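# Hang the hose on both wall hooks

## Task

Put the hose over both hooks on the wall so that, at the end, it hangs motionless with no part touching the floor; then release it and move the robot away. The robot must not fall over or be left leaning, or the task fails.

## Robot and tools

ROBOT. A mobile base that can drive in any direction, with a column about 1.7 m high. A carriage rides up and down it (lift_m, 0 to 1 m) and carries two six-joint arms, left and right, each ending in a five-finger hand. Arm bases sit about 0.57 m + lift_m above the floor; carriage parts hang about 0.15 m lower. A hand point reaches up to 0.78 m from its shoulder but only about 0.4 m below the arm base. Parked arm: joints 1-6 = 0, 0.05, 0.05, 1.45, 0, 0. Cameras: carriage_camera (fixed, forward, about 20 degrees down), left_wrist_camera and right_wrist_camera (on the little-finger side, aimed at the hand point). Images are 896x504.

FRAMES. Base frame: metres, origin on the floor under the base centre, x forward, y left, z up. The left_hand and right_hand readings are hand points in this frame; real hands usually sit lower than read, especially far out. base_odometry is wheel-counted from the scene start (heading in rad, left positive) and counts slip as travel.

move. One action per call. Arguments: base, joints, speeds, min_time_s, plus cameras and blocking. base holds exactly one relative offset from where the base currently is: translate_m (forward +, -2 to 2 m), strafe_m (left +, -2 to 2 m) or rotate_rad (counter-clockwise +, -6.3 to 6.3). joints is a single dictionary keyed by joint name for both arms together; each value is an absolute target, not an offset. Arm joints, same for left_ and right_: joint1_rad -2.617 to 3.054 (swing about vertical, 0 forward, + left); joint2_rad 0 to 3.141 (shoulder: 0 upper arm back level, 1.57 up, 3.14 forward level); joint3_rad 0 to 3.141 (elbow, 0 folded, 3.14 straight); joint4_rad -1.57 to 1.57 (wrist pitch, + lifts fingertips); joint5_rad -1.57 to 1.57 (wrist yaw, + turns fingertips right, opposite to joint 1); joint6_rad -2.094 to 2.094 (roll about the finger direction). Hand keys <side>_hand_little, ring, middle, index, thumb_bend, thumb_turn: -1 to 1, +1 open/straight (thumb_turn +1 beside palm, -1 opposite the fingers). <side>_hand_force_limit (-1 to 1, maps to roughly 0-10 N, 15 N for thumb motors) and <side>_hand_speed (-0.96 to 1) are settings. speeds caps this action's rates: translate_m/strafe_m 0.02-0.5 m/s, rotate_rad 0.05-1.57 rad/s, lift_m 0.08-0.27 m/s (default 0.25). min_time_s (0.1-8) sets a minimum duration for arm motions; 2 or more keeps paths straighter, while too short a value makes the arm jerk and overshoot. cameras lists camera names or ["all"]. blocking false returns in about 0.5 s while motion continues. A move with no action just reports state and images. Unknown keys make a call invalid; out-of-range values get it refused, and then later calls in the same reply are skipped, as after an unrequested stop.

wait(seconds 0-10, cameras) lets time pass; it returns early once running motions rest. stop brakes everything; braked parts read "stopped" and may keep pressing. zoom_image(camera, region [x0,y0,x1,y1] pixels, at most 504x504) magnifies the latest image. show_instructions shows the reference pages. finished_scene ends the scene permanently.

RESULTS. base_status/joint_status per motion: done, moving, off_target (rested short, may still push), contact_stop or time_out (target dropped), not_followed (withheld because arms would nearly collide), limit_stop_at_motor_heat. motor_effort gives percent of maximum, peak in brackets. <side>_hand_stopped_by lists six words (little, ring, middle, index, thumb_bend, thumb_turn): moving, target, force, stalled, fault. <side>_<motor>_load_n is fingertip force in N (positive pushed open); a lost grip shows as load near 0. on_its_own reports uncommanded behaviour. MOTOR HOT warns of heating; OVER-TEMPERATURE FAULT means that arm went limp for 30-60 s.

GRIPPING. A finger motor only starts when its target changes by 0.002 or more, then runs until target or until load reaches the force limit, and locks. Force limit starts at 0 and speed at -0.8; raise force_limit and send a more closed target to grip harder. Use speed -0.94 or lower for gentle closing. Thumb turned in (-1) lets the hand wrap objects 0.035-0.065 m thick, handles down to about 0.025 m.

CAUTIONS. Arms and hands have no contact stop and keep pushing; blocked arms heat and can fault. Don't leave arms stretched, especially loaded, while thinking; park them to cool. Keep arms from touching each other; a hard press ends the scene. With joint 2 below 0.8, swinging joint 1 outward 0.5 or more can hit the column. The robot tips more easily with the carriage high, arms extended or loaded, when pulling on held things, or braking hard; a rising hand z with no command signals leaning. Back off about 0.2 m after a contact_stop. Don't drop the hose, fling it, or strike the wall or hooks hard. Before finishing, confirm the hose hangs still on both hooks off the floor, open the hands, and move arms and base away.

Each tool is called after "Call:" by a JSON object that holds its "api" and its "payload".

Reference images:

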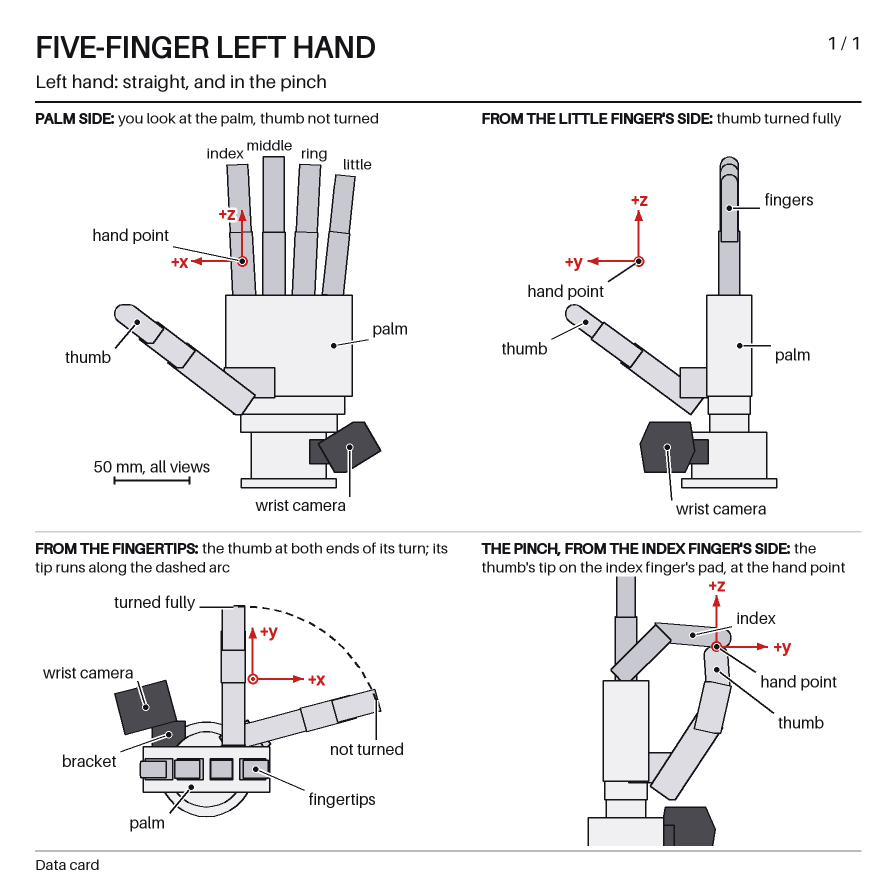

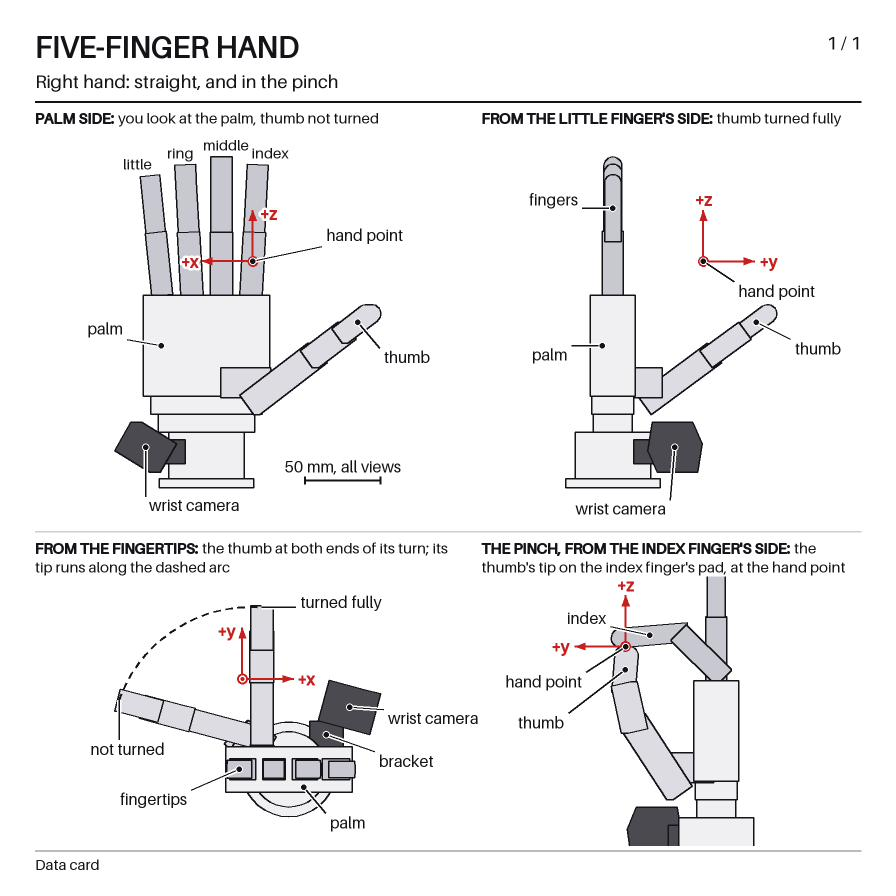

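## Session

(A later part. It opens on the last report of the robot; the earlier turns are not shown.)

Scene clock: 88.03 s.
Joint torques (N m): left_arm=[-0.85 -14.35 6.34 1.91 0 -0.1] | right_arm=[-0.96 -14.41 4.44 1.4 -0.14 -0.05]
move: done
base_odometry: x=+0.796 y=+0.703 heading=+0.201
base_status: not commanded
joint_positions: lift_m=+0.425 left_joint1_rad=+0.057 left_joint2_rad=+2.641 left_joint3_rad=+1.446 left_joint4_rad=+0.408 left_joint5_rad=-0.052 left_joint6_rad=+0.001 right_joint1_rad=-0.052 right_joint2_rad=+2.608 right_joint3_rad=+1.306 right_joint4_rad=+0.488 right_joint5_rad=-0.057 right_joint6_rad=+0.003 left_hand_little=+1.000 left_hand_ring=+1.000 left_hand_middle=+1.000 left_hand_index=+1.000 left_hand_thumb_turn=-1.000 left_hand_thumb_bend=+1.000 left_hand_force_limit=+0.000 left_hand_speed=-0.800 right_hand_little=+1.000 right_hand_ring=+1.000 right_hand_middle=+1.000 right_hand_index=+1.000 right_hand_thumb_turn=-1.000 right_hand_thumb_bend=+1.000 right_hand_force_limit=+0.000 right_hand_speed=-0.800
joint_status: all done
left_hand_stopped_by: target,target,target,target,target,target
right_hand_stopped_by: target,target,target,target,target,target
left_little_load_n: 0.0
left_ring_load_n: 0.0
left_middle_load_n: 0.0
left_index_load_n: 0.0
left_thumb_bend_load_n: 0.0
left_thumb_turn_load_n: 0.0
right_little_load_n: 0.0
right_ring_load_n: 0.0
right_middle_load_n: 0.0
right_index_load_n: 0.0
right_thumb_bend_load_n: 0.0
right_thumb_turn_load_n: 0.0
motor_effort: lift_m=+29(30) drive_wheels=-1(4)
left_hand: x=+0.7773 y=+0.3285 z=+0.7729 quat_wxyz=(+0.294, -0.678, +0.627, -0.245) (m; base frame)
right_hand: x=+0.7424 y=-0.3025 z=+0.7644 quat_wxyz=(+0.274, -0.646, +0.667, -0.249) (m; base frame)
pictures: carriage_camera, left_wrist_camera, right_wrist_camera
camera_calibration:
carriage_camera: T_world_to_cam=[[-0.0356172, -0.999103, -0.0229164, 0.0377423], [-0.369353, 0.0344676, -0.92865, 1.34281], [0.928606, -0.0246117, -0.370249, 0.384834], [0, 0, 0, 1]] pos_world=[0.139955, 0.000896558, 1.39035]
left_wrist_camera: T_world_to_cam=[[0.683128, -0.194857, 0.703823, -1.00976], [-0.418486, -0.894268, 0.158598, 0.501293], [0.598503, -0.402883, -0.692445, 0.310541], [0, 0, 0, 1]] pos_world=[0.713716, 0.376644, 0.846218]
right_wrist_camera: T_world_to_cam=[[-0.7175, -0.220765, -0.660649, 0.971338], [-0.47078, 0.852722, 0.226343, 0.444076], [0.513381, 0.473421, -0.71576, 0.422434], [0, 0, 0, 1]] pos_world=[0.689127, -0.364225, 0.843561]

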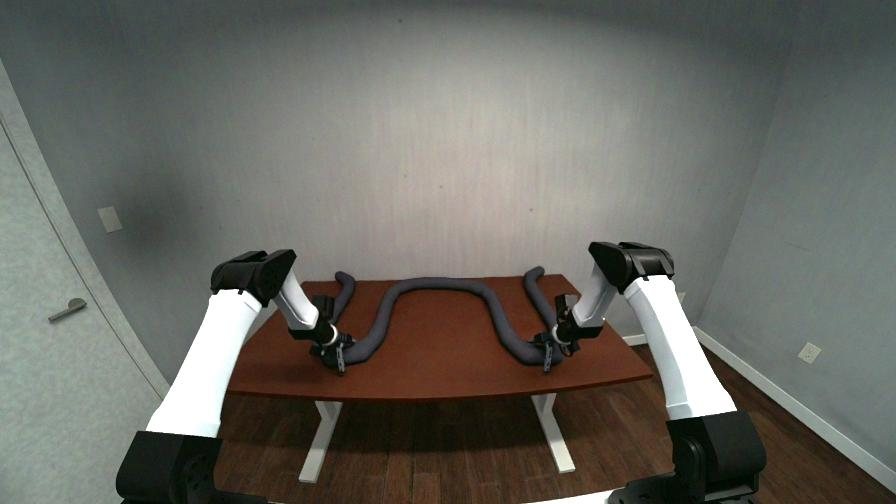

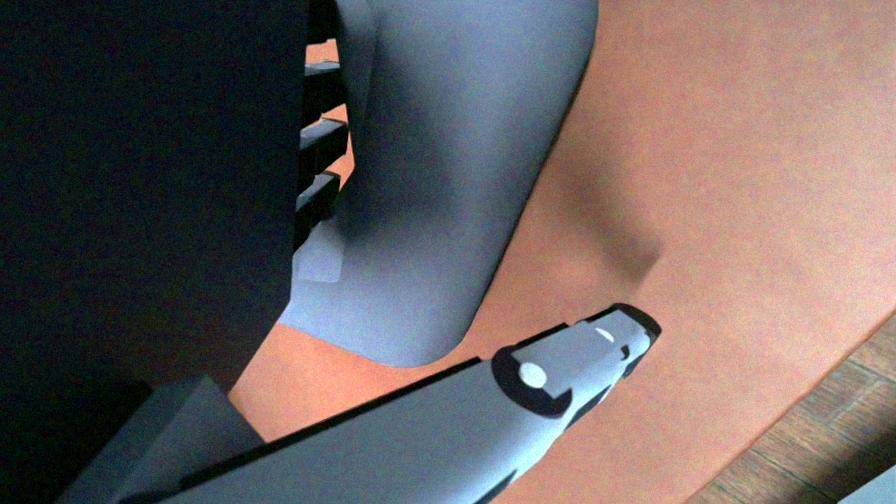

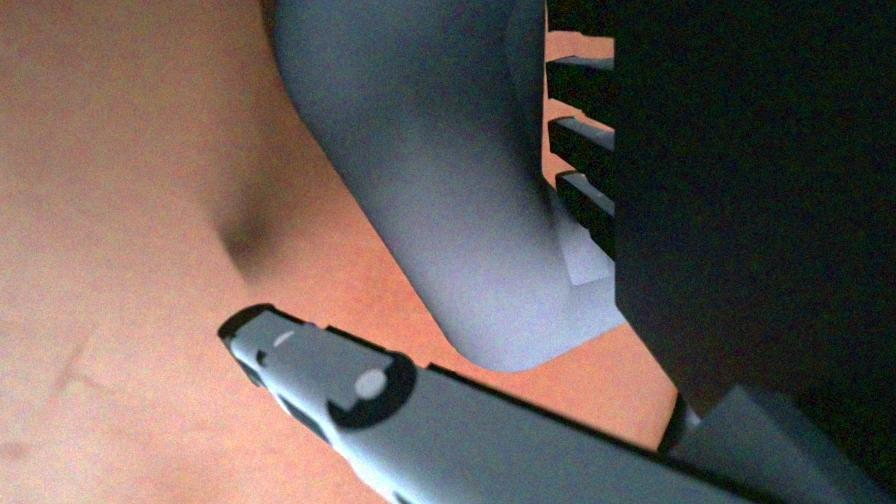

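Call:
{"api": "move", "payload": {"joints": {"lift_m": 0.42, "left_hand_force_limit": 0.2, "right_hand_force_limit": 0.2, "left_hand_speed": -0.85, "right_hand_speed": -0.85}, "cameras": []}}

Call:
{"api": "move", "payload": {"joints": {"left_hand_index": -0.6, "left_hand_middle": -0.6, "left_hand_ring": -0.6, "left_hand_little": -0.6, "right_hand_index": -0.6, "right_hand_middle": -0.6, "right_hand_ring": -0.6, "right_hand_little": -0.6, "left_hand_thumb_bend": -0.3, "right_hand_thumb_bend": -0.3}, "cameras": ["all"]}}

Scene clock: 90.37 s.
Joint torques (N m): left_arm=[-0.95 -14.46 6.26 1.91 0 -0.11] | right_arm=[-0.98 -14.53 4.45 1.37 -0.12 -0.04]
move: done
base_odometry: x=+0.796 y=+0.703 heading=+0.201
base_status: not commanded
joint_positions: lift_m=+0.420 left_joint1_rad=+0.057 left_joint2_rad=+2.642 left_joint3_rad=+1.447 left_joint4_rad=+0.408 left_joint5_rad=-0.052 left_joint6_rad=+0.001 right_joint1_rad=-0.052 right_joint2_rad=+2.608 right_joint3_rad=+1.306 right_joint4_rad=+0.492 right_joint5_rad=-0.059 right_joint6_rad=+0.002 left_hand_little=+1.000 left_hand_ring=+1.000 left_hand_middle=+1.000 left_hand_index=+1.000 left_hand_thumb_turn=-1.000 left_hand_thumb_bend=+1.000 left_hand_force_limit=+0.200 left_hand_speed=-0.850 right_hand_little=+1.000 right_hand_ring=+1.000 right_hand_middle=+1.000 right_hand_index=+1.000 right_hand_thumb_turn=-1.000 right_hand_thumb_bend=+1.000 right_hand_force_limit=+0.200 right_hand_speed=-0.850
joint_status: all done
left_hand_stopped_by: target,target,target,target,target,target
right_hand_stopped_by: target,target,target,target,target,target
left_little_load_n: 0.0
left_ring_load_n: 0.0
left_middle_load_n: 0.0
left_index_load_n: 0.0
left_thumb_bend_load_n: 0.0
left_thumb_turn_load_n: 0.0
right_little_load_n: 0.0
right_ring_load_n: 0.0
right_middle_load_n: 0.0
right_index_load_n: 0.0
right_thumb_bend_load_n: 0.0
right_thumb_turn_load_n: 0.0
motor_effort: lift_m=+28(29) drive_wheels=-1(4)
left_hand: x=+0.7771 y=+0.3285 z=+0.7676 quat_wxyz=(+0.294, -0.678, +0.627, -0.245) (m; base frame)
right_hand: x=+0.7433 y=-0.3022 z=+0.7601 quat_wxyz=(+0.276, -0.646, +0.666, -0.250) (m; base frame)
pictures: none
No camera images: "cameras" was empty.

Scene clock: 95.80 s.
Joint torques (N m): left_arm=[-0.7 -14.38 6.3 1.67 0 -0.1] | right_arm=[-0.98 -14.52 4.41 1.21 -0.11 -0.05]
move: off_target
base_odometry: x=+0.796 y=+0.703 heading=+0.201
base_status: not commanded
joint_positions: lift_m=+0.420 left_joint1_rad=+0.055 left_joint2_rad=+2.642 left_joint3_rad=+1.447 left_joint4_rad=+0.431 left_joint5_rad=-0.053 left_joint6_rad=+0.001 right_joint1_rad=-0.052 right_joint2_rad=+2.608 right_joint3_rad=+1.306 right_joint4_rad=+0.510 right_joint5_rad=-0.060 right_joint6_rad=+0.002 left_hand_little=+0.335 left_hand_ring=+0.170 left_hand_middle=+0.254 left_hand_index=+0.363 left_hand_thumb_turn=-1.000 left_hand_thumb_bend=+0.680 left_hand_force_limit=+0.200 left_hand_speed=-0.850 right_hand_little=+0.363 right_hand_ring=+0.170 right_hand_middle=+0.211 right_hand_index=+0.307 right_hand_thumb_turn=-1.000 right_hand_thumb_bend=+0.686 right_hand_force_limit=+0.200 right_hand_speed=-0.850
joint_status: left_hand_little off_target (ended at +0.335, target -0.600); left_hand_ring off_target (ended at +0.170, target -0.600); left_hand_middle off_target (ended at +0.254, target -0.600); left_hand_index off_target (ended at +0.363, target -0.600); left_hand_thumb_bend off_target (ended at +0.680, target -0.300); right_hand_little off_target (ended at +0.363, target -0.600); right_hand_ring off_target (ended at +0.170, target -0.600); right_hand_middle off_target (ended at +0.211, target -0.600); right_hand_index off_target (ended at +0.307, target -0.600); right_hand_thumb_bend off_target (ended at +0.686, target -0.300)
left_hand_stopped_by: force,force,force,force,force,target
right_hand_stopped_by: force,force,force,force,force,target
left_little_load_n: 0.0
left_ring_load_n: 9.0
left_middle_load_n: 6.5
left_index_load_n: 0.0
left_thumb_bend_load_n: 15.0
left_thumb_turn_load_n: 3.0
right_little_load_n: 2.0
right_ring_load_n: 7.0
right_middle_load_n: 3.5
right_index_load_n: 3.0
right_thumb_bend_load_n: 18.5
right_thumb_turn_load_n: 4.0
motor_effort: lift_m=+28(28) drive_wheels=-1(4)
left_hand: x=+0.7824 y=+0.3279 z=+0.7710 quat_wxyz=(+0.302, -0.675, +0.625, -0.252) (m; base frame)
right_hand: x=+0.7475 y=-0.3023 z=+0.7627 quat_wxyz=(+0.282, -0.644, +0.664, -0.256) (m; base frame)
pictures: carriage_camera, left_wrist_camera, right_wrist_camera
camera_calibration:
carriage_camera: T_world_to_cam=[[-0.0356172, -0.999103, -0.0229164, 0.03763], [-0.369353, 0.0344676, -0.92865, 1.33826], [0.928606, -0.0246117, -0.370249, 0.38302], [0, 0, 0, 1]] pos_world=[0.139955, 0.000896558, 1.38545]
left_wrist_camera: T_world_to_cam=[[0.667143, -0.197022, 0.718403, -1.01013], [-0.423099, -0.893957, 0.147741, 0.515041], [0.613113, -0.40252, -0.679757, 0.284572], [0, 0, 0, 1]] pos_world=[0.717337, 0.375953, 0.843026]
right_wrist_camera: T_world_to_cam=[[-0.70186, -0.22229, -0.676742, 0.974108], [-0.477823, 0.851523, 0.215857, 0.459582], [0.528278, 0.474864, -0.703865, 0.398658], [0, 0, 0, 1]] pos_world=[0.692684, -0.364119, 0.840617]

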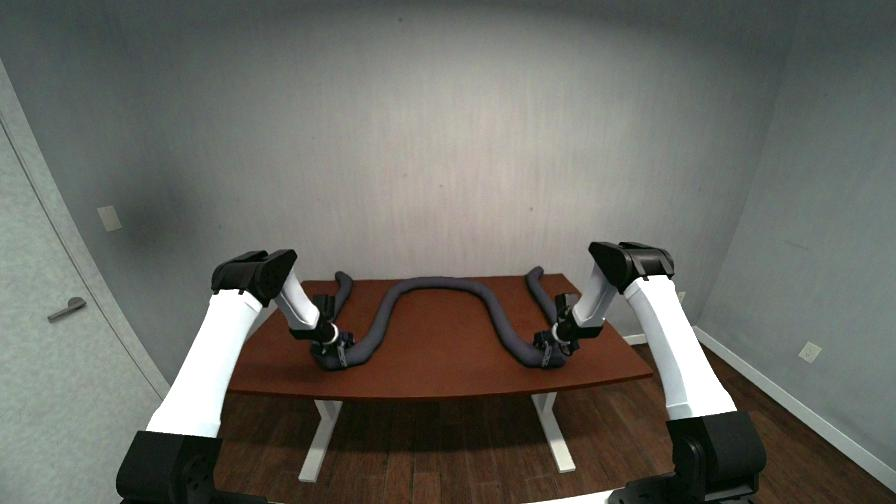

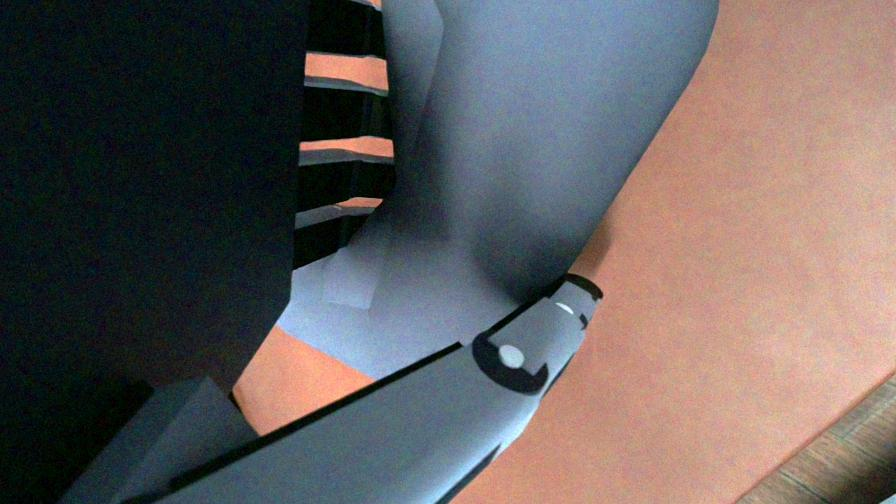

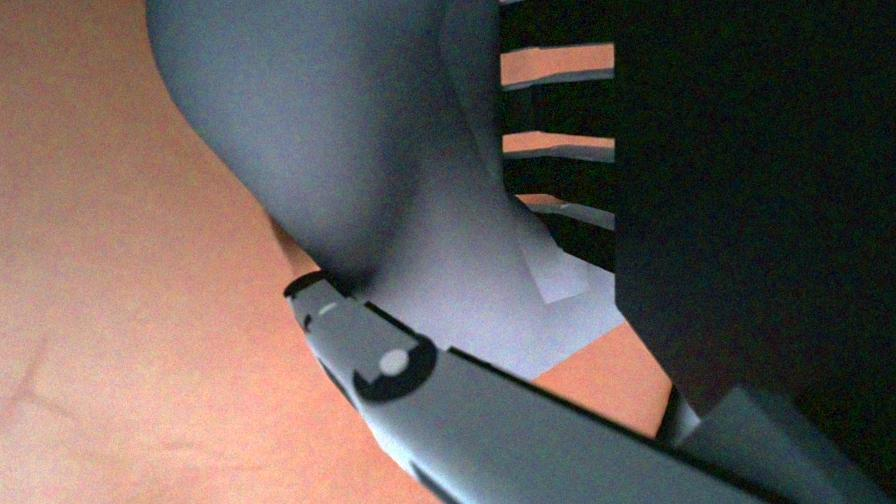

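Call:
{"api": "move", "payload": {"joints": {"left_hand_force_limit": 0.7, "right_hand_force_limit": 0.7, "left_hand_index": -0.61, "left_hand_middle": -0.61, "left_hand_ring": -0.61, "left_hand_little": -0.61, "right_hand_index": -0.61, "right_hand_middle": -0.61, "right_hand_ring": -0.61, "right_hand_little": -0.61}, "cameras": []}}

Call:
{"api": "move", "payload": {"joints": {"lift_m": 0.5}, "speeds": {"lift_m": 0.08}, "cameras": ["all"]}}

Scene clock: 100.23 s.
Joint torques (N m): left_arm=[-0.7 -14.38 6.3 1.67 0.01 -0.1] | right_arm=[-0.98 -14.49 4.46 1.21 -0.11 -0.04]
move: off_target
base_odometry: x=+0.796 y=+0.703 heading=+0.201
base_status: not commanded
joint_positions: lift_m=+0.420 left_joint1_rad=+0.055 left_joint2_rad=+2.642 left_joint3_rad=+1.447 left_joint4_rad=+0.431 left_joint5_rad=-0.053 left_joint6_rad=+0.001 right_joint1_rad=-0.052 right_joint2_rad=+2.608 right_joint3_rad=+1.306 right_joint4_rad=+0.510 right_joint5_rad=-0.060 right_joint6_rad=+0.002 left_hand_little=+0.268 left_hand_ring=+0.169 left_hand_middle=+0.243 left_hand_index=+0.326 left_hand_thumb_turn=-1.000 left_hand_thumb_bend=+0.682 left_hand_force_limit=+0.700 left_hand_speed=-0.850 right_hand_little=+0.311 right_hand_ring=+0.159 right_hand_middle=+0.186 right_hand_index=+0.256 right_hand_thumb_turn=-1.000 right_hand_thumb_bend=+0.689 right_hand_force_limit=+0.700 right_hand_speed=-0.850
joint_status: left_hand_little off_target (ended at +0.268, target -0.610); left_hand_ring off_target (ended at +0.169, target -0.610); left_hand_middle off_target (ended at +0.243, target -0.610); left_hand_index off_target (ended at +0.326, target -0.610); right_hand_little off_target (ended at +0.311, target -0.610); right_hand_ring off_target (ended at +0.159, target -0.610); right_hand_middle off_target (ended at +0.186, target -0.610); right_hand_index off_target (ended at +0.256, target -0.610); the others done
left_hand_stopped_by: force,force,force,force,force,target
right_hand_stopped_by: force,force,force,force,force,target
left_little_load_n: 5.5
left_ring_load_n: 2.5
left_middle_load_n: 4.0
left_index_load_n: 8.5
left_thumb_bend_load_n: 20.5
left_thumb_turn_load_n: 2.0
right_little_load_n: 7.5
right_ring_load_n: 2.5
right_middle_load_n: 5.5
right_index_load_n: 10.5
right_thumb_bend_load_n: 30.5
right_thumb_turn_load_n: 3.5
motor_effort: lift_m=+28(28) drive_wheels=+0(1)
left_hand: x=+0.7824 y=+0.3279 z=+0.7710 quat_wxyz=(+0.302, -0.675, +0.625, -0.252) (m; base frame)
right_hand: x=+0.7475 y=-0.3022 z=+0.7627 quat_wxyz=(+0.282, -0.644, +0.664, -0.256) (m; base frame)
pictures: none
No camera images: "cameras" was empty.

Scene clock: 101.60 s.
Joint torques (N m): left_arm=[-0.69 -14.6 6.05 2.09 0 -0.1] | right_arm=[-1.02 -14.45 4.38 1.57 -0.11 -0.05]
move: done
base_odometry: x=+0.796 y=+0.703 heading=+0.201
base_status: not commanded
joint_positions: lift_m=+0.500 left_joint1_rad=+0.055 left_joint2_rad=+2.643 left_joint3_rad=+1.447 left_joint4_rad=+0.392 left_joint5_rad=-0.053 left_joint6_rad=+0.001 right_joint1_rad=-0.052 right_joint2_rad=+2.609 right_joint3_rad=+1.306 right_joint4_rad=+0.469 right_joint5_rad=-0.060 right_joint6_rad=+0.002 left_hand_little=+0.268 left_hand_ring=+0.169 left_hand_middle=+0.243 left_hand_index=+0.326 left_hand_thumb_turn=-1.000 left_hand_thumb_bend=+0.682 left_hand_force_limit=+0.700 left_hand_speed=-0.850 right_hand_little=+0.311 right_hand_ring=+0.160 right_hand_middle=+0.187 right_hand_index=+0.256 right_hand_thumb_turn=-1.000 right_hand_thumb_bend=+0.689 right_hand_force_limit=+0.700 right_hand_speed=-0.850
joint_status: all done
left_hand_stopped_by: force,force,force,force,force,target
right_hand_stopped_by: force,force,force,force,force,target
left_little_load_n: 0.5
left_ring_load_n: 6.0
left_middle_load_n: 6.0
left_index_load_n: 8.0
left_thumb_bend_load_n: 19.0
left_thumb_turn_load_n: -1.5
right_little_load_n: 1.0
right_ring_load_n: 6.0
right_middle_load_n: 8.0
right_index_load_n: 8.0
right_thumb_bend_load_n: 27.5
right_thumb_turn_load_n: 0.5
motor_effort: lift_m=+34(40) drive_wheels=-1(4)
left_hand: x=+0.7732 y=+0.3274 z=+0.8443 quat_wxyz=(+0.289, -0.680, +0.630, -0.239) (m; base frame)
right_hand: x=+0.7377 y=-0.3017 z=+0.8362 quat_wxyz=(+0.269, -0.649, +0.670, -0.241) (m; base frame)
pictures: carriage_camera, left_wrist_camera, right_wrist_camera
camera_calibration:
carriage_camera: T_world_to_cam=[[-0.0356172, -0.999103, -0.0229164, 0.0394496], [-0.369353, 0.0344676, -0.92865, 1.41199], [0.928606, -0.0246117, -0.370249, 0.412417], [0, 0, 0, 1]] pos_world=[0.139955, 0.000896558, 1.46485]
left_wrist_camera: T_world_to_cam=[[0.694842, -0.195495, 0.692081, -1.05636], [-0.41699, -0.893579, 0.166242, 0.479441], [0.585929, -0.404103, -0.702416, 0.380439], [0, 0, 0, 1]] pos_world=[0.711018, 0.375641, 0.918612]
right_wrist_camera: T_world_to_cam=[[-0.729566, -0.220803, -0.647286, 1.01333], [-0.468486, 0.850869, 0.237788, 0.413155], [0.498251, 0.476727, -0.724208, 0.495081], [0, 0, 0, 1]] pos_world=[0.686177, -0.363812, 0.916215]

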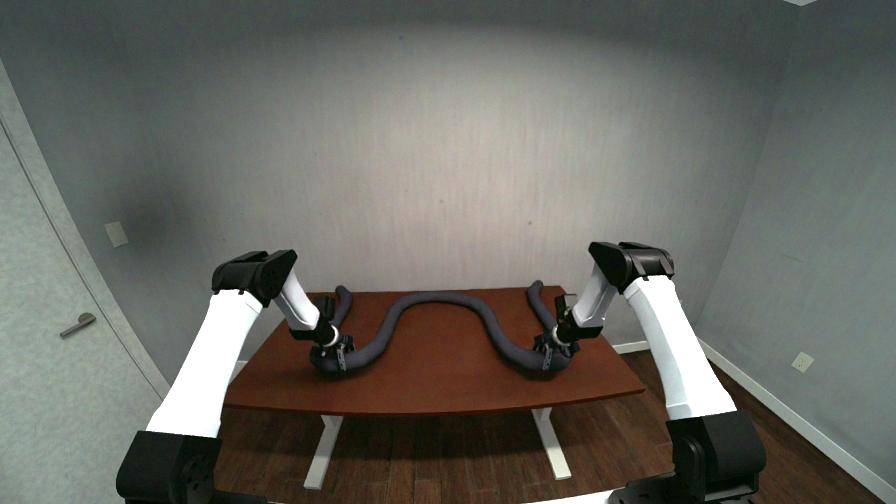

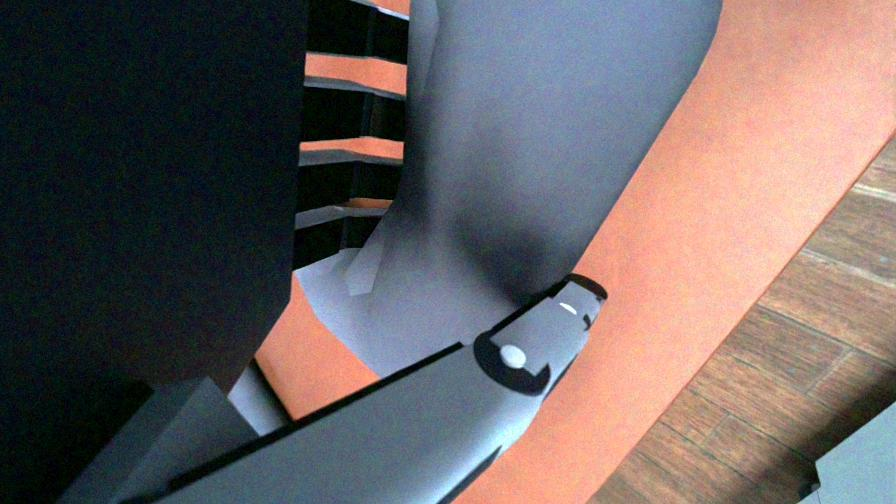

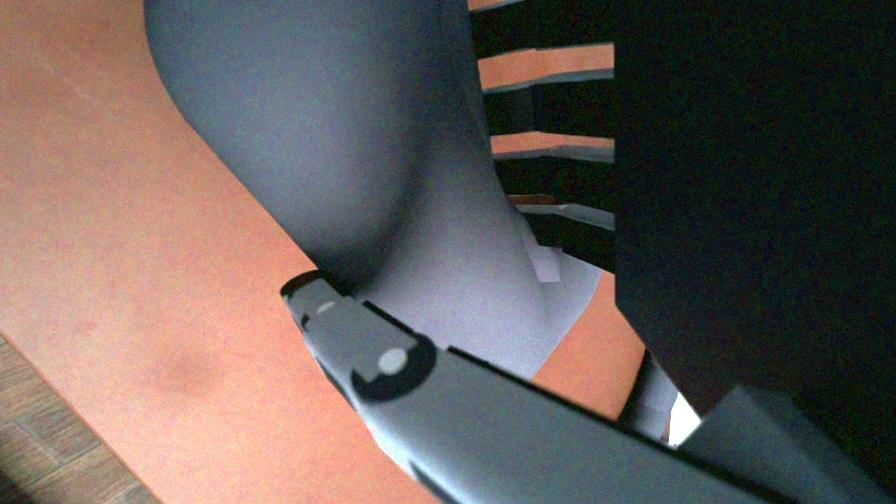

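Call:
{"api": "move", "payload": {"joints": {"lift_m": 0.75}, "speeds": {"lift_m": 0.1}, "cameras": ["all"]}}

Scene clock: 105.23 s.
Joint torques (N m): left_arm=[-0.72 -15.24 6.11 2.29 0 -0.1] | right_arm=[-0.85 -15.23 4.38 1.77 -0.13 -0.04]
move: done
base_odometry: x=+0.796 y=+0.703 heading=+0.201
base_status: not commanded
joint_positions: lift_m=+0.750 left_joint1_rad=+0.055 left_joint2_rad=+2.651 left_joint3_rad=+1.447 left_joint4_rad=+0.367 left_joint5_rad=-0.053 left_joint6_rad=+0.001 right_joint1_rad=-0.053 right_joint2_rad=+2.617 right_joint3_rad=+1.306 right_joint4_rad=+0.439 right_joint5_rad=-0.058 right_joint6_rad=+0.002 left_hand_little=+0.268 left_hand_ring=+0.169 left_hand_middle=+0.243 left_hand_index=+0.326 left_hand_thumb_turn=-1.000 left_hand_thumb_bend=+0.682 left_hand_force_limit=+0.700 left_hand_speed=-0.850 right_hand_little=+0.311 right_hand_ring=+0.160 right_hand_middle=+0.187 right_hand_index=+0.256 right_hand_thumb_turn=-1.000 right_hand_thumb_bend=+0.689 right_hand_force_limit=+0.700 right_hand_speed=-0.850
joint_status: all done
left_hand_stopped_by: force,force,force,force,force,target
right_hand_stopped_by: force,force,force,force,force,target
left_little_load_n: 0.0
left_ring_load_n: 6.0
left_middle_load_n: 6.0
left_index_load_n: 8.5
left_thumb_bend_load_n: 19.0
left_thumb_turn_load_n: -1.5
right_little_load_n: 0.0
right_ring_load_n: 7.0
right_middle_load_n: 10.0
right_index_load_n: 5.0
right_thumb_bend_load_n: 25.0
right_thumb_turn_load_n: 2.0
motor_effort: lift_m=+34(41) drive_wheels=+4(4)
left_hand: x=+0.7643 y=+0.3269 z=+1.0863 quat_wxyz=(+0.277, -0.684, +0.635, -0.228) (m; base frame)
right_hand: x=+0.7279 y=-0.3022 z=+1.0783 quat_wxyz=(+0.256, -0.653, +0.675, -0.229) (m; base frame)
pictures: carriage_camera, left_wrist_camera, right_wrist_camera
camera_calibration:
carriage_camera: T_world_to_cam=[[-0.0356172, -0.999103, -0.0229164, 0.045181], [-0.369353, 0.0344676, -0.92865, 1.64425], [0.928606, -0.0246117, -0.370249, 0.505017], [0, 0, 0, 1]] pos_world=[0.139955, 0.000896558, 1.71495]
left_wrist_camera: T_world_to_cam=[[0.718189, -0.194172, 0.668208, -1.2102], [-0.410936, -0.893294, 0.182093, 0.413067], [0.561549, -0.405368, -0.721346, 0.595082], [0, 0, 0, 1]] pos_world=[0.704726, 0.375231, 1.16271]
right_wrist_camera: T_world_to_cam=[[-0.754065, -0.218727, -0.61931, 1.15112], [-0.456957, 0.852011, 0.255474, 0.324225], [0.47178, 0.475642, -0.742421, 0.714096], [0, 0, 0, 1]] pos_world=[0.679279, -0.364117, 1.16023]

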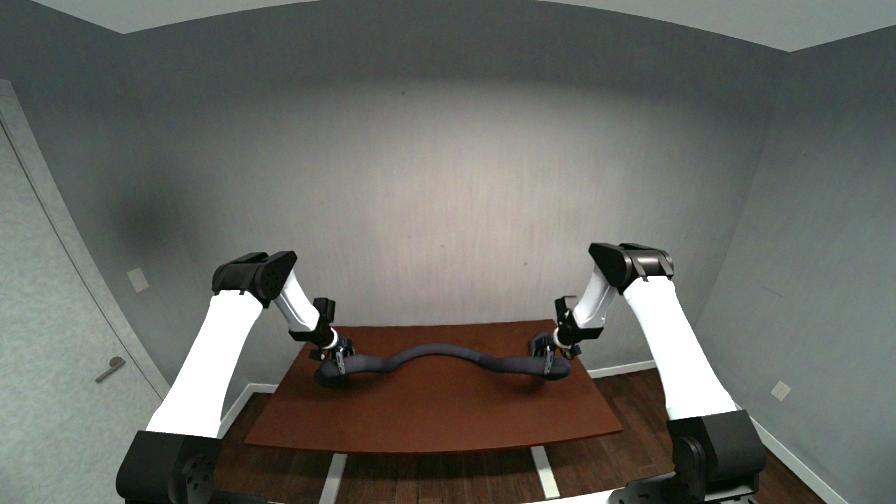

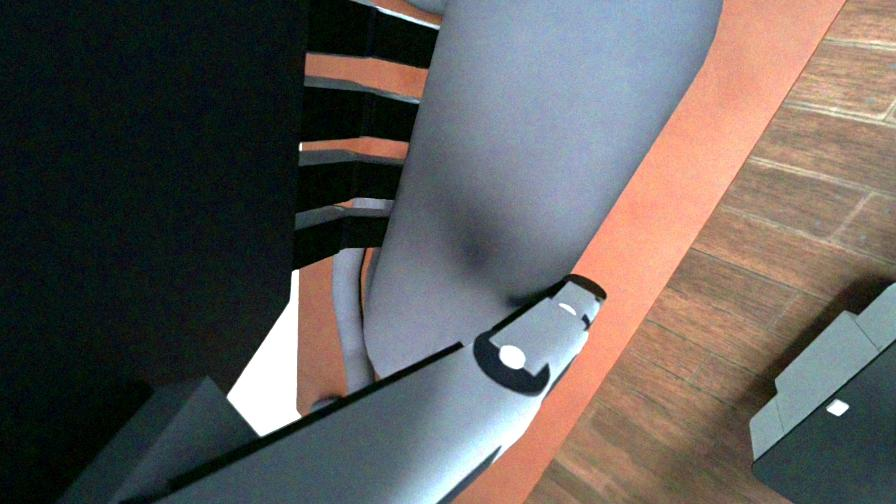

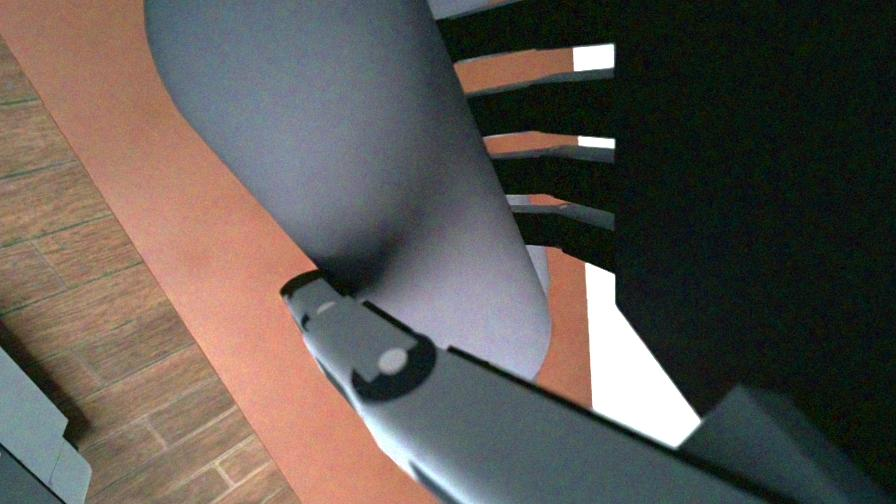

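Call:
{"api": "move", "payload": {"joints": {"lift_m": 0.95}, "speeds": {"lift_m": 0.12}, "cameras": []}}

Call:
{"api": "move", "payload": {"joints": {"left_joint1_rad": 0.25, "left_joint2_rad": 2.2, "left_joint3_rad": 1.56, "left_joint4_rad": -0.22, "left_joint5_rad": 0, "right_joint1_rad": -0.25, "right_joint2_rad": 2.2, "right_joint3_rad": 1.56, "right_joint4_rad": -0.22, "right_joint5_rad": 0}, "min_time_s": 4, "cameras": ["all"]}}

Scene clock: 111.10 s.
Joint torques (N m): left_arm=[-0.73 -15.95 6 2.47 -0.01 -0.11] | right_arm=[-0.85 -16.06 4.23 1.86 -0.13 -0.04]
move: done
base_odometry: x=+0.796 y=+0.703 heading=+0.201
base_status: not commanded
joint_positions: lift_m=+0.950 left_joint1_rad=+0.055 left_joint2_rad=+2.659 left_joint3_rad=+1.447 left_joint4_rad=+0.347 left_joint5_rad=-0.053 left_joint6_rad=+0.001 right_joint1_rad=-0.053 right_joint2_rad=+2.625 right_joint3_rad=+1.306 right_joint4_rad=+0.428 right_joint5_rad=-0.057 right_joint6_rad=+0.002 left_hand_little=+0.268 left_hand_ring=+0.169 left_hand_middle=+0.243 left_hand_index=+0.326 left_hand_thumb_turn=-1.000 left_hand_thumb_bend=+0.682 left_hand_force_limit=+0.700 left_hand_speed=-0.850 right_hand_little=+0.311 right_hand_ring=+0.160 right_hand_middle=+0.187 right_hand_index=+0.255 right_hand_thumb_turn=-1.000 right_hand_thumb_bend=+0.689 right_hand_force_limit=+0.700 right_hand_speed=-0.850
joint_status: all done
left_hand_stopped_by: force,force,force,force,force,target
right_hand_stopped_by: force,force,force,force,force,target
left_little_load_n: 0.0
left_ring_load_n: 6.5
left_middle_load_n: 6.0
left_index_load_n: 8.0
left_thumb_bend_load_n: 19.0
left_thumb_turn_load_n: -2.0
right_little_load_n: 0.0
right_ring_load_n: 7.5
right_middle_load_n: 12.5
right_index_load_n: 0.0
right_thumb_bend_load_n: 23.0
right_thumb_turn_load_n: 3.5
motor_effort: lift_m=+34(41) drive_wheels=-1(4)
left_hand: x=+0.7568 y=+0.3265 z=+1.2794 quat_wxyz=(+0.268, -0.687, +0.639, -0.219) (m; base frame)
right_hand: x=+0.7224 y=-0.3021 z=+1.2729 quat_wxyz=(+0.249, -0.655, +0.678, -0.223) (m; base frame)
pictures: none
No camera images: "cameras" was empty.

Scene clock: 115.40 s.
Joint torques (N m): left_arm=[0.77 -22.26 11.44 2 0.05 -0.11] | right_arm=[-1.48 -23.05 9.62 1.46 0.13 -0.03]
move: off_target
base_odometry: x=+0.796 y=+0.703 heading=+0.201
base_status: not commanded
joint_positions: lift_m=+0.950 left_joint1_rad=+0.239 left_joint2_rad=+2.283 left_joint3_rad=+1.510 left_joint4_rad=-0.261 left_joint5_rad=+0.007 left_joint6_rad=+0.001 right_joint1_rad=-0.237 right_joint2_rad=+2.302 right_joint3_rad=+1.504 right_joint4_rad=-0.265 right_joint5_rad=-0.025 right_joint6_rad=+0.002 left_hand_little=+0.268 left_hand_ring=+0.169 left_hand_middle=+0.243 left_hand_index=+0.326 left_hand_thumb_turn=-1.000 left_hand_thumb_bend=+0.682 left_hand_force_limit=+0.700 left_hand_speed=-0.850 right_hand_little=+0.311 right_hand_ring=+0.160 right_hand_middle=+0.187 right_hand_index=+0.255 right_hand_thumb_turn=-1.000 right_hand_thumb_bend=+0.689 right_hand_force_limit=+0.700 right_hand_speed=-0.850
joint_status: left_joint4_rad off_target (ended at -0.261, target -0.220); right_joint2_rad off_target (ended at +2.302, target +2.200); right_joint3_rad off_target (ended at +1.504, target +1.560); right_joint4_rad off_target (ended at -0.265, target -0.220); the others done
left_hand_stopped_by: force,force,force,force,force,target
right_hand_stopped_by: force,force,force,force,force,target
left_little_load_n: 0.0
left_ring_load_n: 6.5
left_middle_load_n: 6.0
left_index_load_n: 8.5
left_thumb_bend_load_n: 19.0
left_thumb_turn_load_n: -2.0
right_little_load_n: 0.0
right_ring_load_n: 8.0
right_middle_load_n: 13.0
right_index_load_n: 0.0
right_thumb_bend_load_n: 23.0
right_thumb_turn_load_n: 3.5
motor_effort: lift_m=+34(34) drive_wheels=+0(4)
left_hand: x=+0.7202 y=+0.4039 z=+1.4203 quat_wxyz=(+0.206, -0.757, +0.597, -0.166) (m; base frame)
right_hand: x=+0.7141 y=-0.3976 z=+1.4098 quat_wxyz=(+0.165, -0.601, +0.759, -0.190) (m; base frame)
pictures: carriage_camera, left_wrist_camera, right_wrist_camera
camera_calibration:
carriage_camera: T_world_to_cam=[[-0.0356172, -0.999103, -0.0229164, 0.049762], [-0.369353, 0.0344676, -0.92865, 1.82989], [0.928606, -0.0246117, -0.370249, 0.57903], [0, 0, 0, 1]] pos_world=[0.139955, 0.000896558, 1.91485]
left_wrist_camera: T_world_to_cam=[[0.848001, -0.0321705, 0.529017, -1.34788], [-0.229531, -0.921985, 0.311865, 0.0996358], [0.477712, -0.385888, -0.789228, 1.04089], [0, 0, 0, 1]] pos_world=[0.668624, 0.450169, 1.50348]
right_wrist_camera: T_world_to_cam=[[-0.886883, -0.0525528, -0.458995, 1.25996], [-0.221139, 0.92059, 0.321888, 0.0798444], [0.40563, 0.386979, -0.828077, 1.14485], [0, 0, 0, 1]] pos_world=[0.670714, -0.450321, 1.50064]

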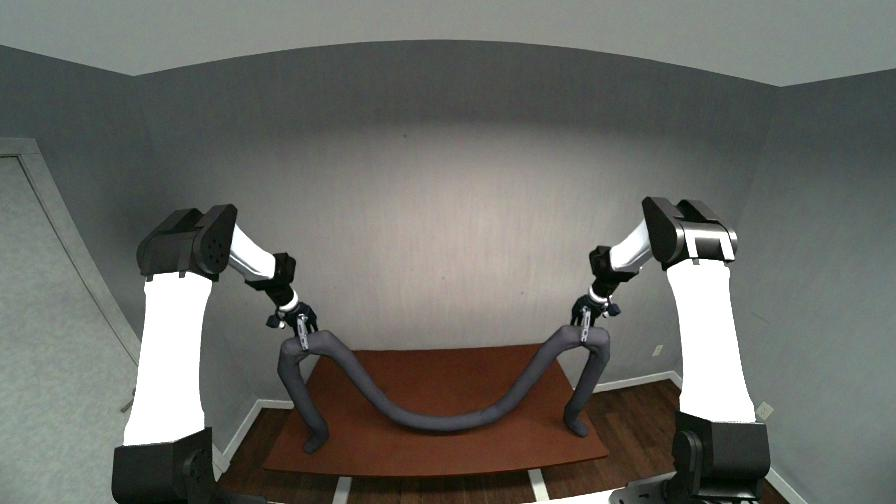

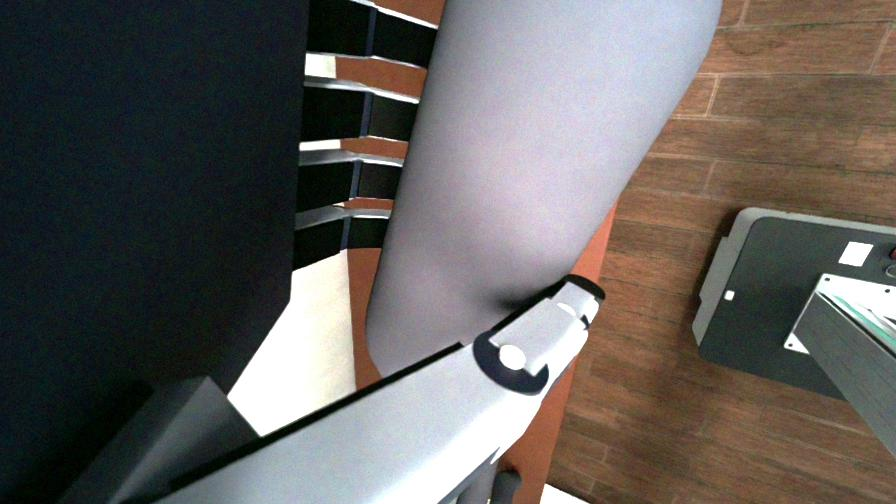

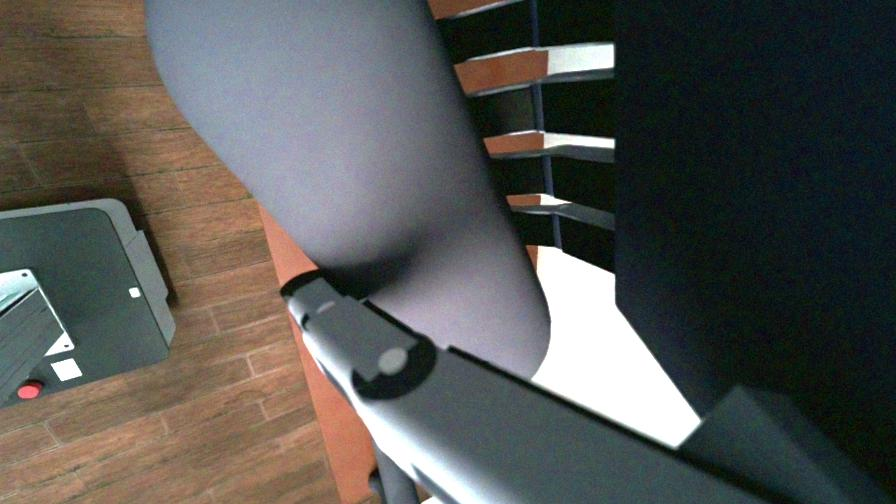

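Call:
{"api": "move", "payload": {"base": {"translate_m": -0.8}, "speeds": {"translate_m": 0.25}, "joints": {"left_joint1_rad": 0.5, "left_joint2_rad": 1.395, "left_joint3_rad": 0.97, "left_joint4_rad": -0.448, "left_joint5_rad": 0, "right_joint1_rad": -0.5, "right_joint2_rad": 1.395, "right_joint3_rad": 0.97, "right_joint4_rad": -0.448, "right_joint5_rad": 0}, "min_time_s": 4, "cameras": ["all"]}}

Scene clock: 120.53 s.
Joint torques (N m): left_arm=[0.58 -11.77 8.32 2.37 -0.03 -0.11] | right_arm=[-1.33 -12.15 6.53 1.81 0.14 -0.03]
move: off_target
base_odometry: x=+0.012 y=+0.544 heading=+0.201
base_status: done
joint_positions: lift_m=+0.950 left_joint1_rad=+0.490 left_joint2_rad=+1.446 left_joint3_rad=+0.959 left_joint4_rad=-0.520 left_joint5_rad=+0.014 left_joint6_rad=+0.001 right_joint1_rad=-0.488 right_joint2_rad=+1.457 right_joint3_rad=+0.956 right_joint4_rad=-0.527 right_joint5_rad=-0.024 right_joint6_rad=+0.002 left_hand_little=+0.268 left_hand_ring=+0.169 left_hand_middle=+0.243 left_hand_index=+0.326 left_hand_thumb_turn=-1.000 left_hand_thumb_bend=+0.682 left_hand_force_limit=+0.700 left_hand_speed=-0.850 right_hand_little=+0.311 right_hand_ring=+0.160 right_hand_middle=+0.187 right_hand_index=+0.255 right_hand_thumb_turn=-1.000 right_hand_thumb_bend=+0.689 right_hand_force_limit=+0.700 right_hand_speed=-0.850
joint_status: left_joint4_rad off_target (ended at -0.521, target -0.448); right_joint4_rad off_target (ended at -0.527, target -0.448); the others done
left_hand_stopped_by: force,force,force,force,force,target
right_hand_stopped_by: force,force,force,force,force,target
left_little_load_n: 0.0
left_ring_load_n: 7.0
left_middle_load_n: 6.0
left_index_load_n: 8.5
left_thumb_bend_load_n: 19.0
left_thumb_turn_load_n: -2.0
right_little_load_n: 0.0
right_ring_load_n: 8.5
right_middle_load_n: 12.5
right_index_load_n: 0.0
right_thumb_bend_load_n: 23.5
right_thumb_turn_load_n: 3.0
motor_effort: lift_m=+34(34) drive_wheels=+1(14)
left_hand: x=+0.5330 y=+0.4409 z=+1.5513 quat_wxyz=(+0.235, -0.823, +0.496, -0.149) (m; base frame)
right_hand: x=+0.5311 y=-0.4368 z=+1.5468 quat_wxyz=(+0.148, -0.498, +0.824, -0.223) (m; base frame)
pictures: carriage_camera, left_wrist_camera, right_wrist_camera
camera_calibration:
carriage_camera: T_world_to_cam=[[-0.0356172, -0.999103, -0.0229164, 0.049762], [-0.369353, 0.0344676, -0.92865, 1.82989], [0.928606, -0.0246117, -0.370249, 0.57903], [0, 0, 0, 1]] pos_world=[0.139955, 0.000896558, 1.91485]
left_wrist_camera: T_world_to_cam=[[0.815769, 0.1733, 0.551804, -1.36607], [-0.00447548, -0.952135, 0.305644, -0.0470614], [0.57836, -0.251805, -0.775947, 1.11461], [0, 0, 0, 1]] pos_world=[0.469537, 0.472595, 1.63306]
right_wrist_camera: T_world_to_cam=[[-0.857543, 0.162444, -0.48809, 1.28192], [0.00585437, 0.951851, 0.306505, -0.0517991], [0.514379, 0.259984, -0.817204, 1.2176], [0, 0, 0, 1]] pos_world=[0.473297, -0.475492, 1.6366]

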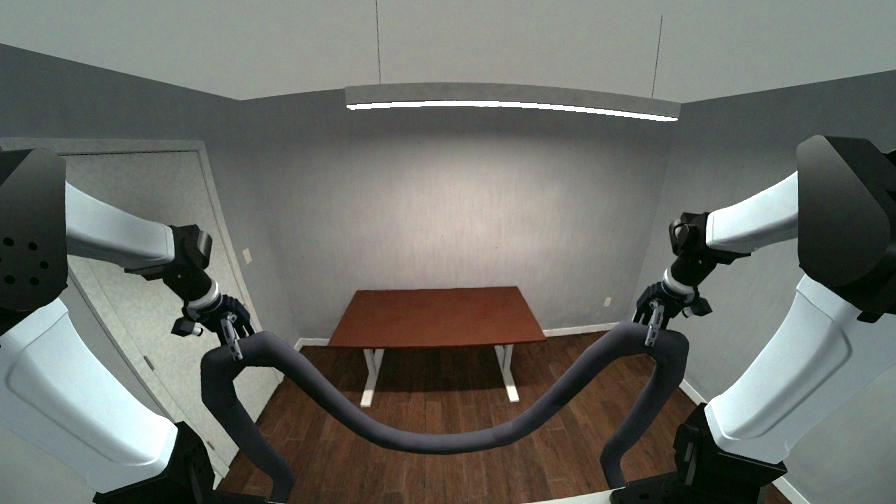

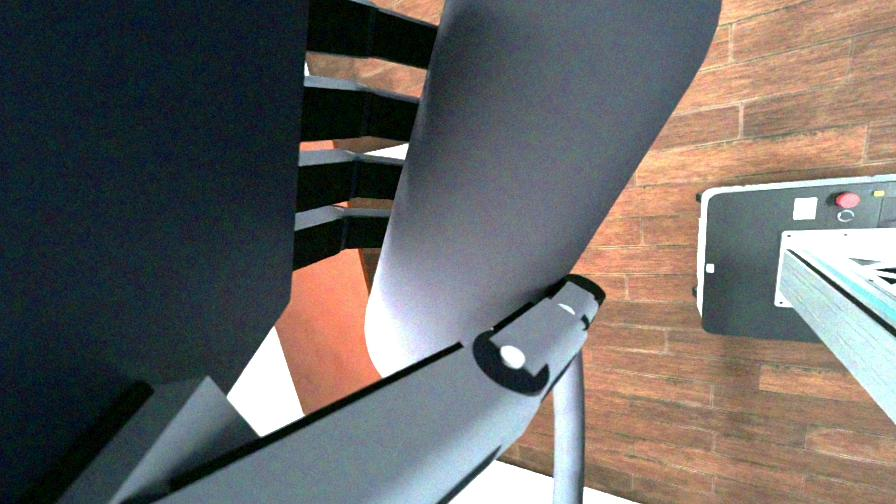

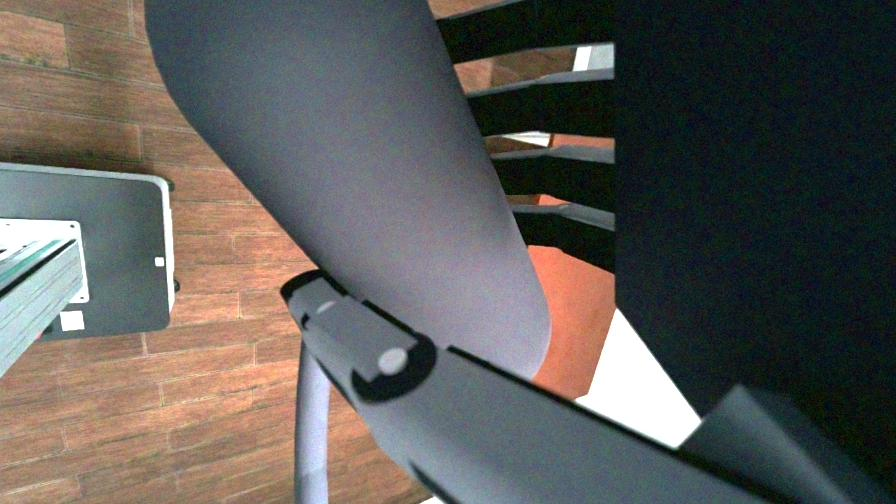

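Call:
{"api": "move", "payload": {"base": {"rotate_rad": -1.562}, "speeds": {"rotate_rad": 0.5}, "joints": {"lift_m": 1.0}, "cameras": ["carriage_camera"]}}

Scene clock: 125.70 s.
Joint torques (N m): left_arm=[0.13 -10.18 9.05 2.39 -0.08 -0.11] | right_arm=[-0.84 -10.86 7.09 1.8 0.09 -0.01]
move: done
base_odometry: x=+0.012 y=+0.543 heading=-1.361
base_status: done
joint_positions: lift_m=+0.999 left_joint1_rad=+0.495 left_joint2_rad=+1.431 left_joint3_rad=+0.951 left_joint4_rad=-0.518 left_joint5_rad=+0.026 left_joint6_rad=+0.001 right_joint1_rad=-0.493 right_joint2_rad=+1.444 right_joint3_rad=+0.949 right_joint4_rad=-0.525 right_joint5_rad=-0.017 right_joint6_rad=+0.002 left_hand_little=+0.268 left_hand_ring=+0.169 left_hand_middle=+0.243 left_hand_index=+0.326 left_hand_thumb_turn=-1.000 left_hand_thumb_bend=+0.682 left_hand_force_limit=+0.700 left_hand_speed=-0.850 right_hand_little=+0.311 right_hand_ring=+0.160 right_hand_middle=+0.187 right_hand_index=+0.255 right_hand_thumb_turn=-1.000 right_hand_thumb_bend=+0.689 right_hand_force_limit=+0.700 right_hand_speed=-0.850
joint_status: all done
left_hand_stopped_by: force,force,force,force,force,target
right_hand_stopped_by: force,force,force,force,force,target
left_little_load_n: 0.0
left_ring_load_n: 6.5
left_middle_load_n: 6.0
left_index_load_n: 8.0
left_thumb_bend_load_n: 18.5
left_thumb_turn_load_n: -2.0
right_little_load_n: 0.0
right_ring_load_n: 8.0
right_middle_load_n: 12.5
right_index_load_n: 0.0
right_thumb_bend_load_n: 23.5
right_thumb_turn_load_n: 3.0
motor_effort: lift_m=+35(43) drive_wheels=+5(14)
left_hand: x=+0.5324 y=+0.4397 z=+1.6034 quat_wxyz=(+0.236, -0.822, +0.495, -0.155) (m; base frame)
right_hand: x=+0.5293 y=-0.4392 z=+1.5981 quat_wxyz=(+0.147, -0.495, +0.825, -0.229) (m; base frame)
pictures: carriage_camera
camera_calibration:
carriage_camera: T_world_to_cam=[[-0.0356172, -0.999103, -0.0229164, 0.0508986], [-0.369353, 0.0344676, -0.92865, 1.87595], [0.928606, -0.0246117, -0.370249, 0.597394], [0, 0, 0, 1]] pos_world=[0.139955, 0.000896558, 1.96445]

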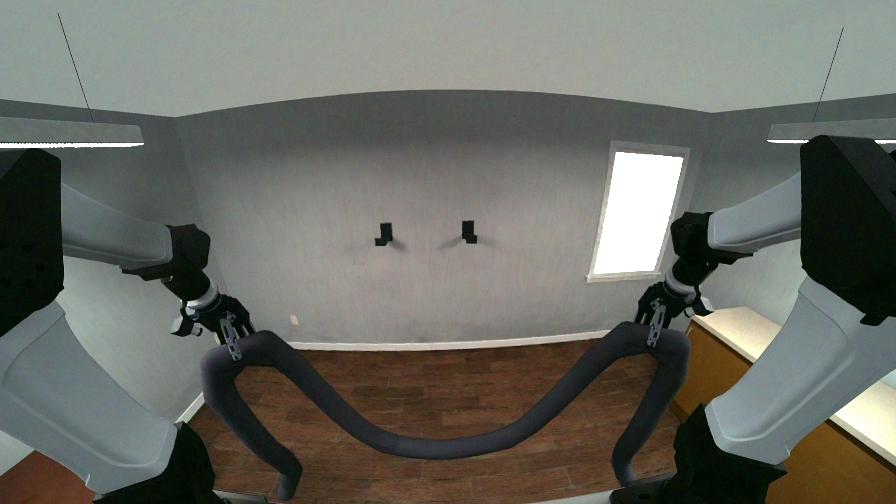

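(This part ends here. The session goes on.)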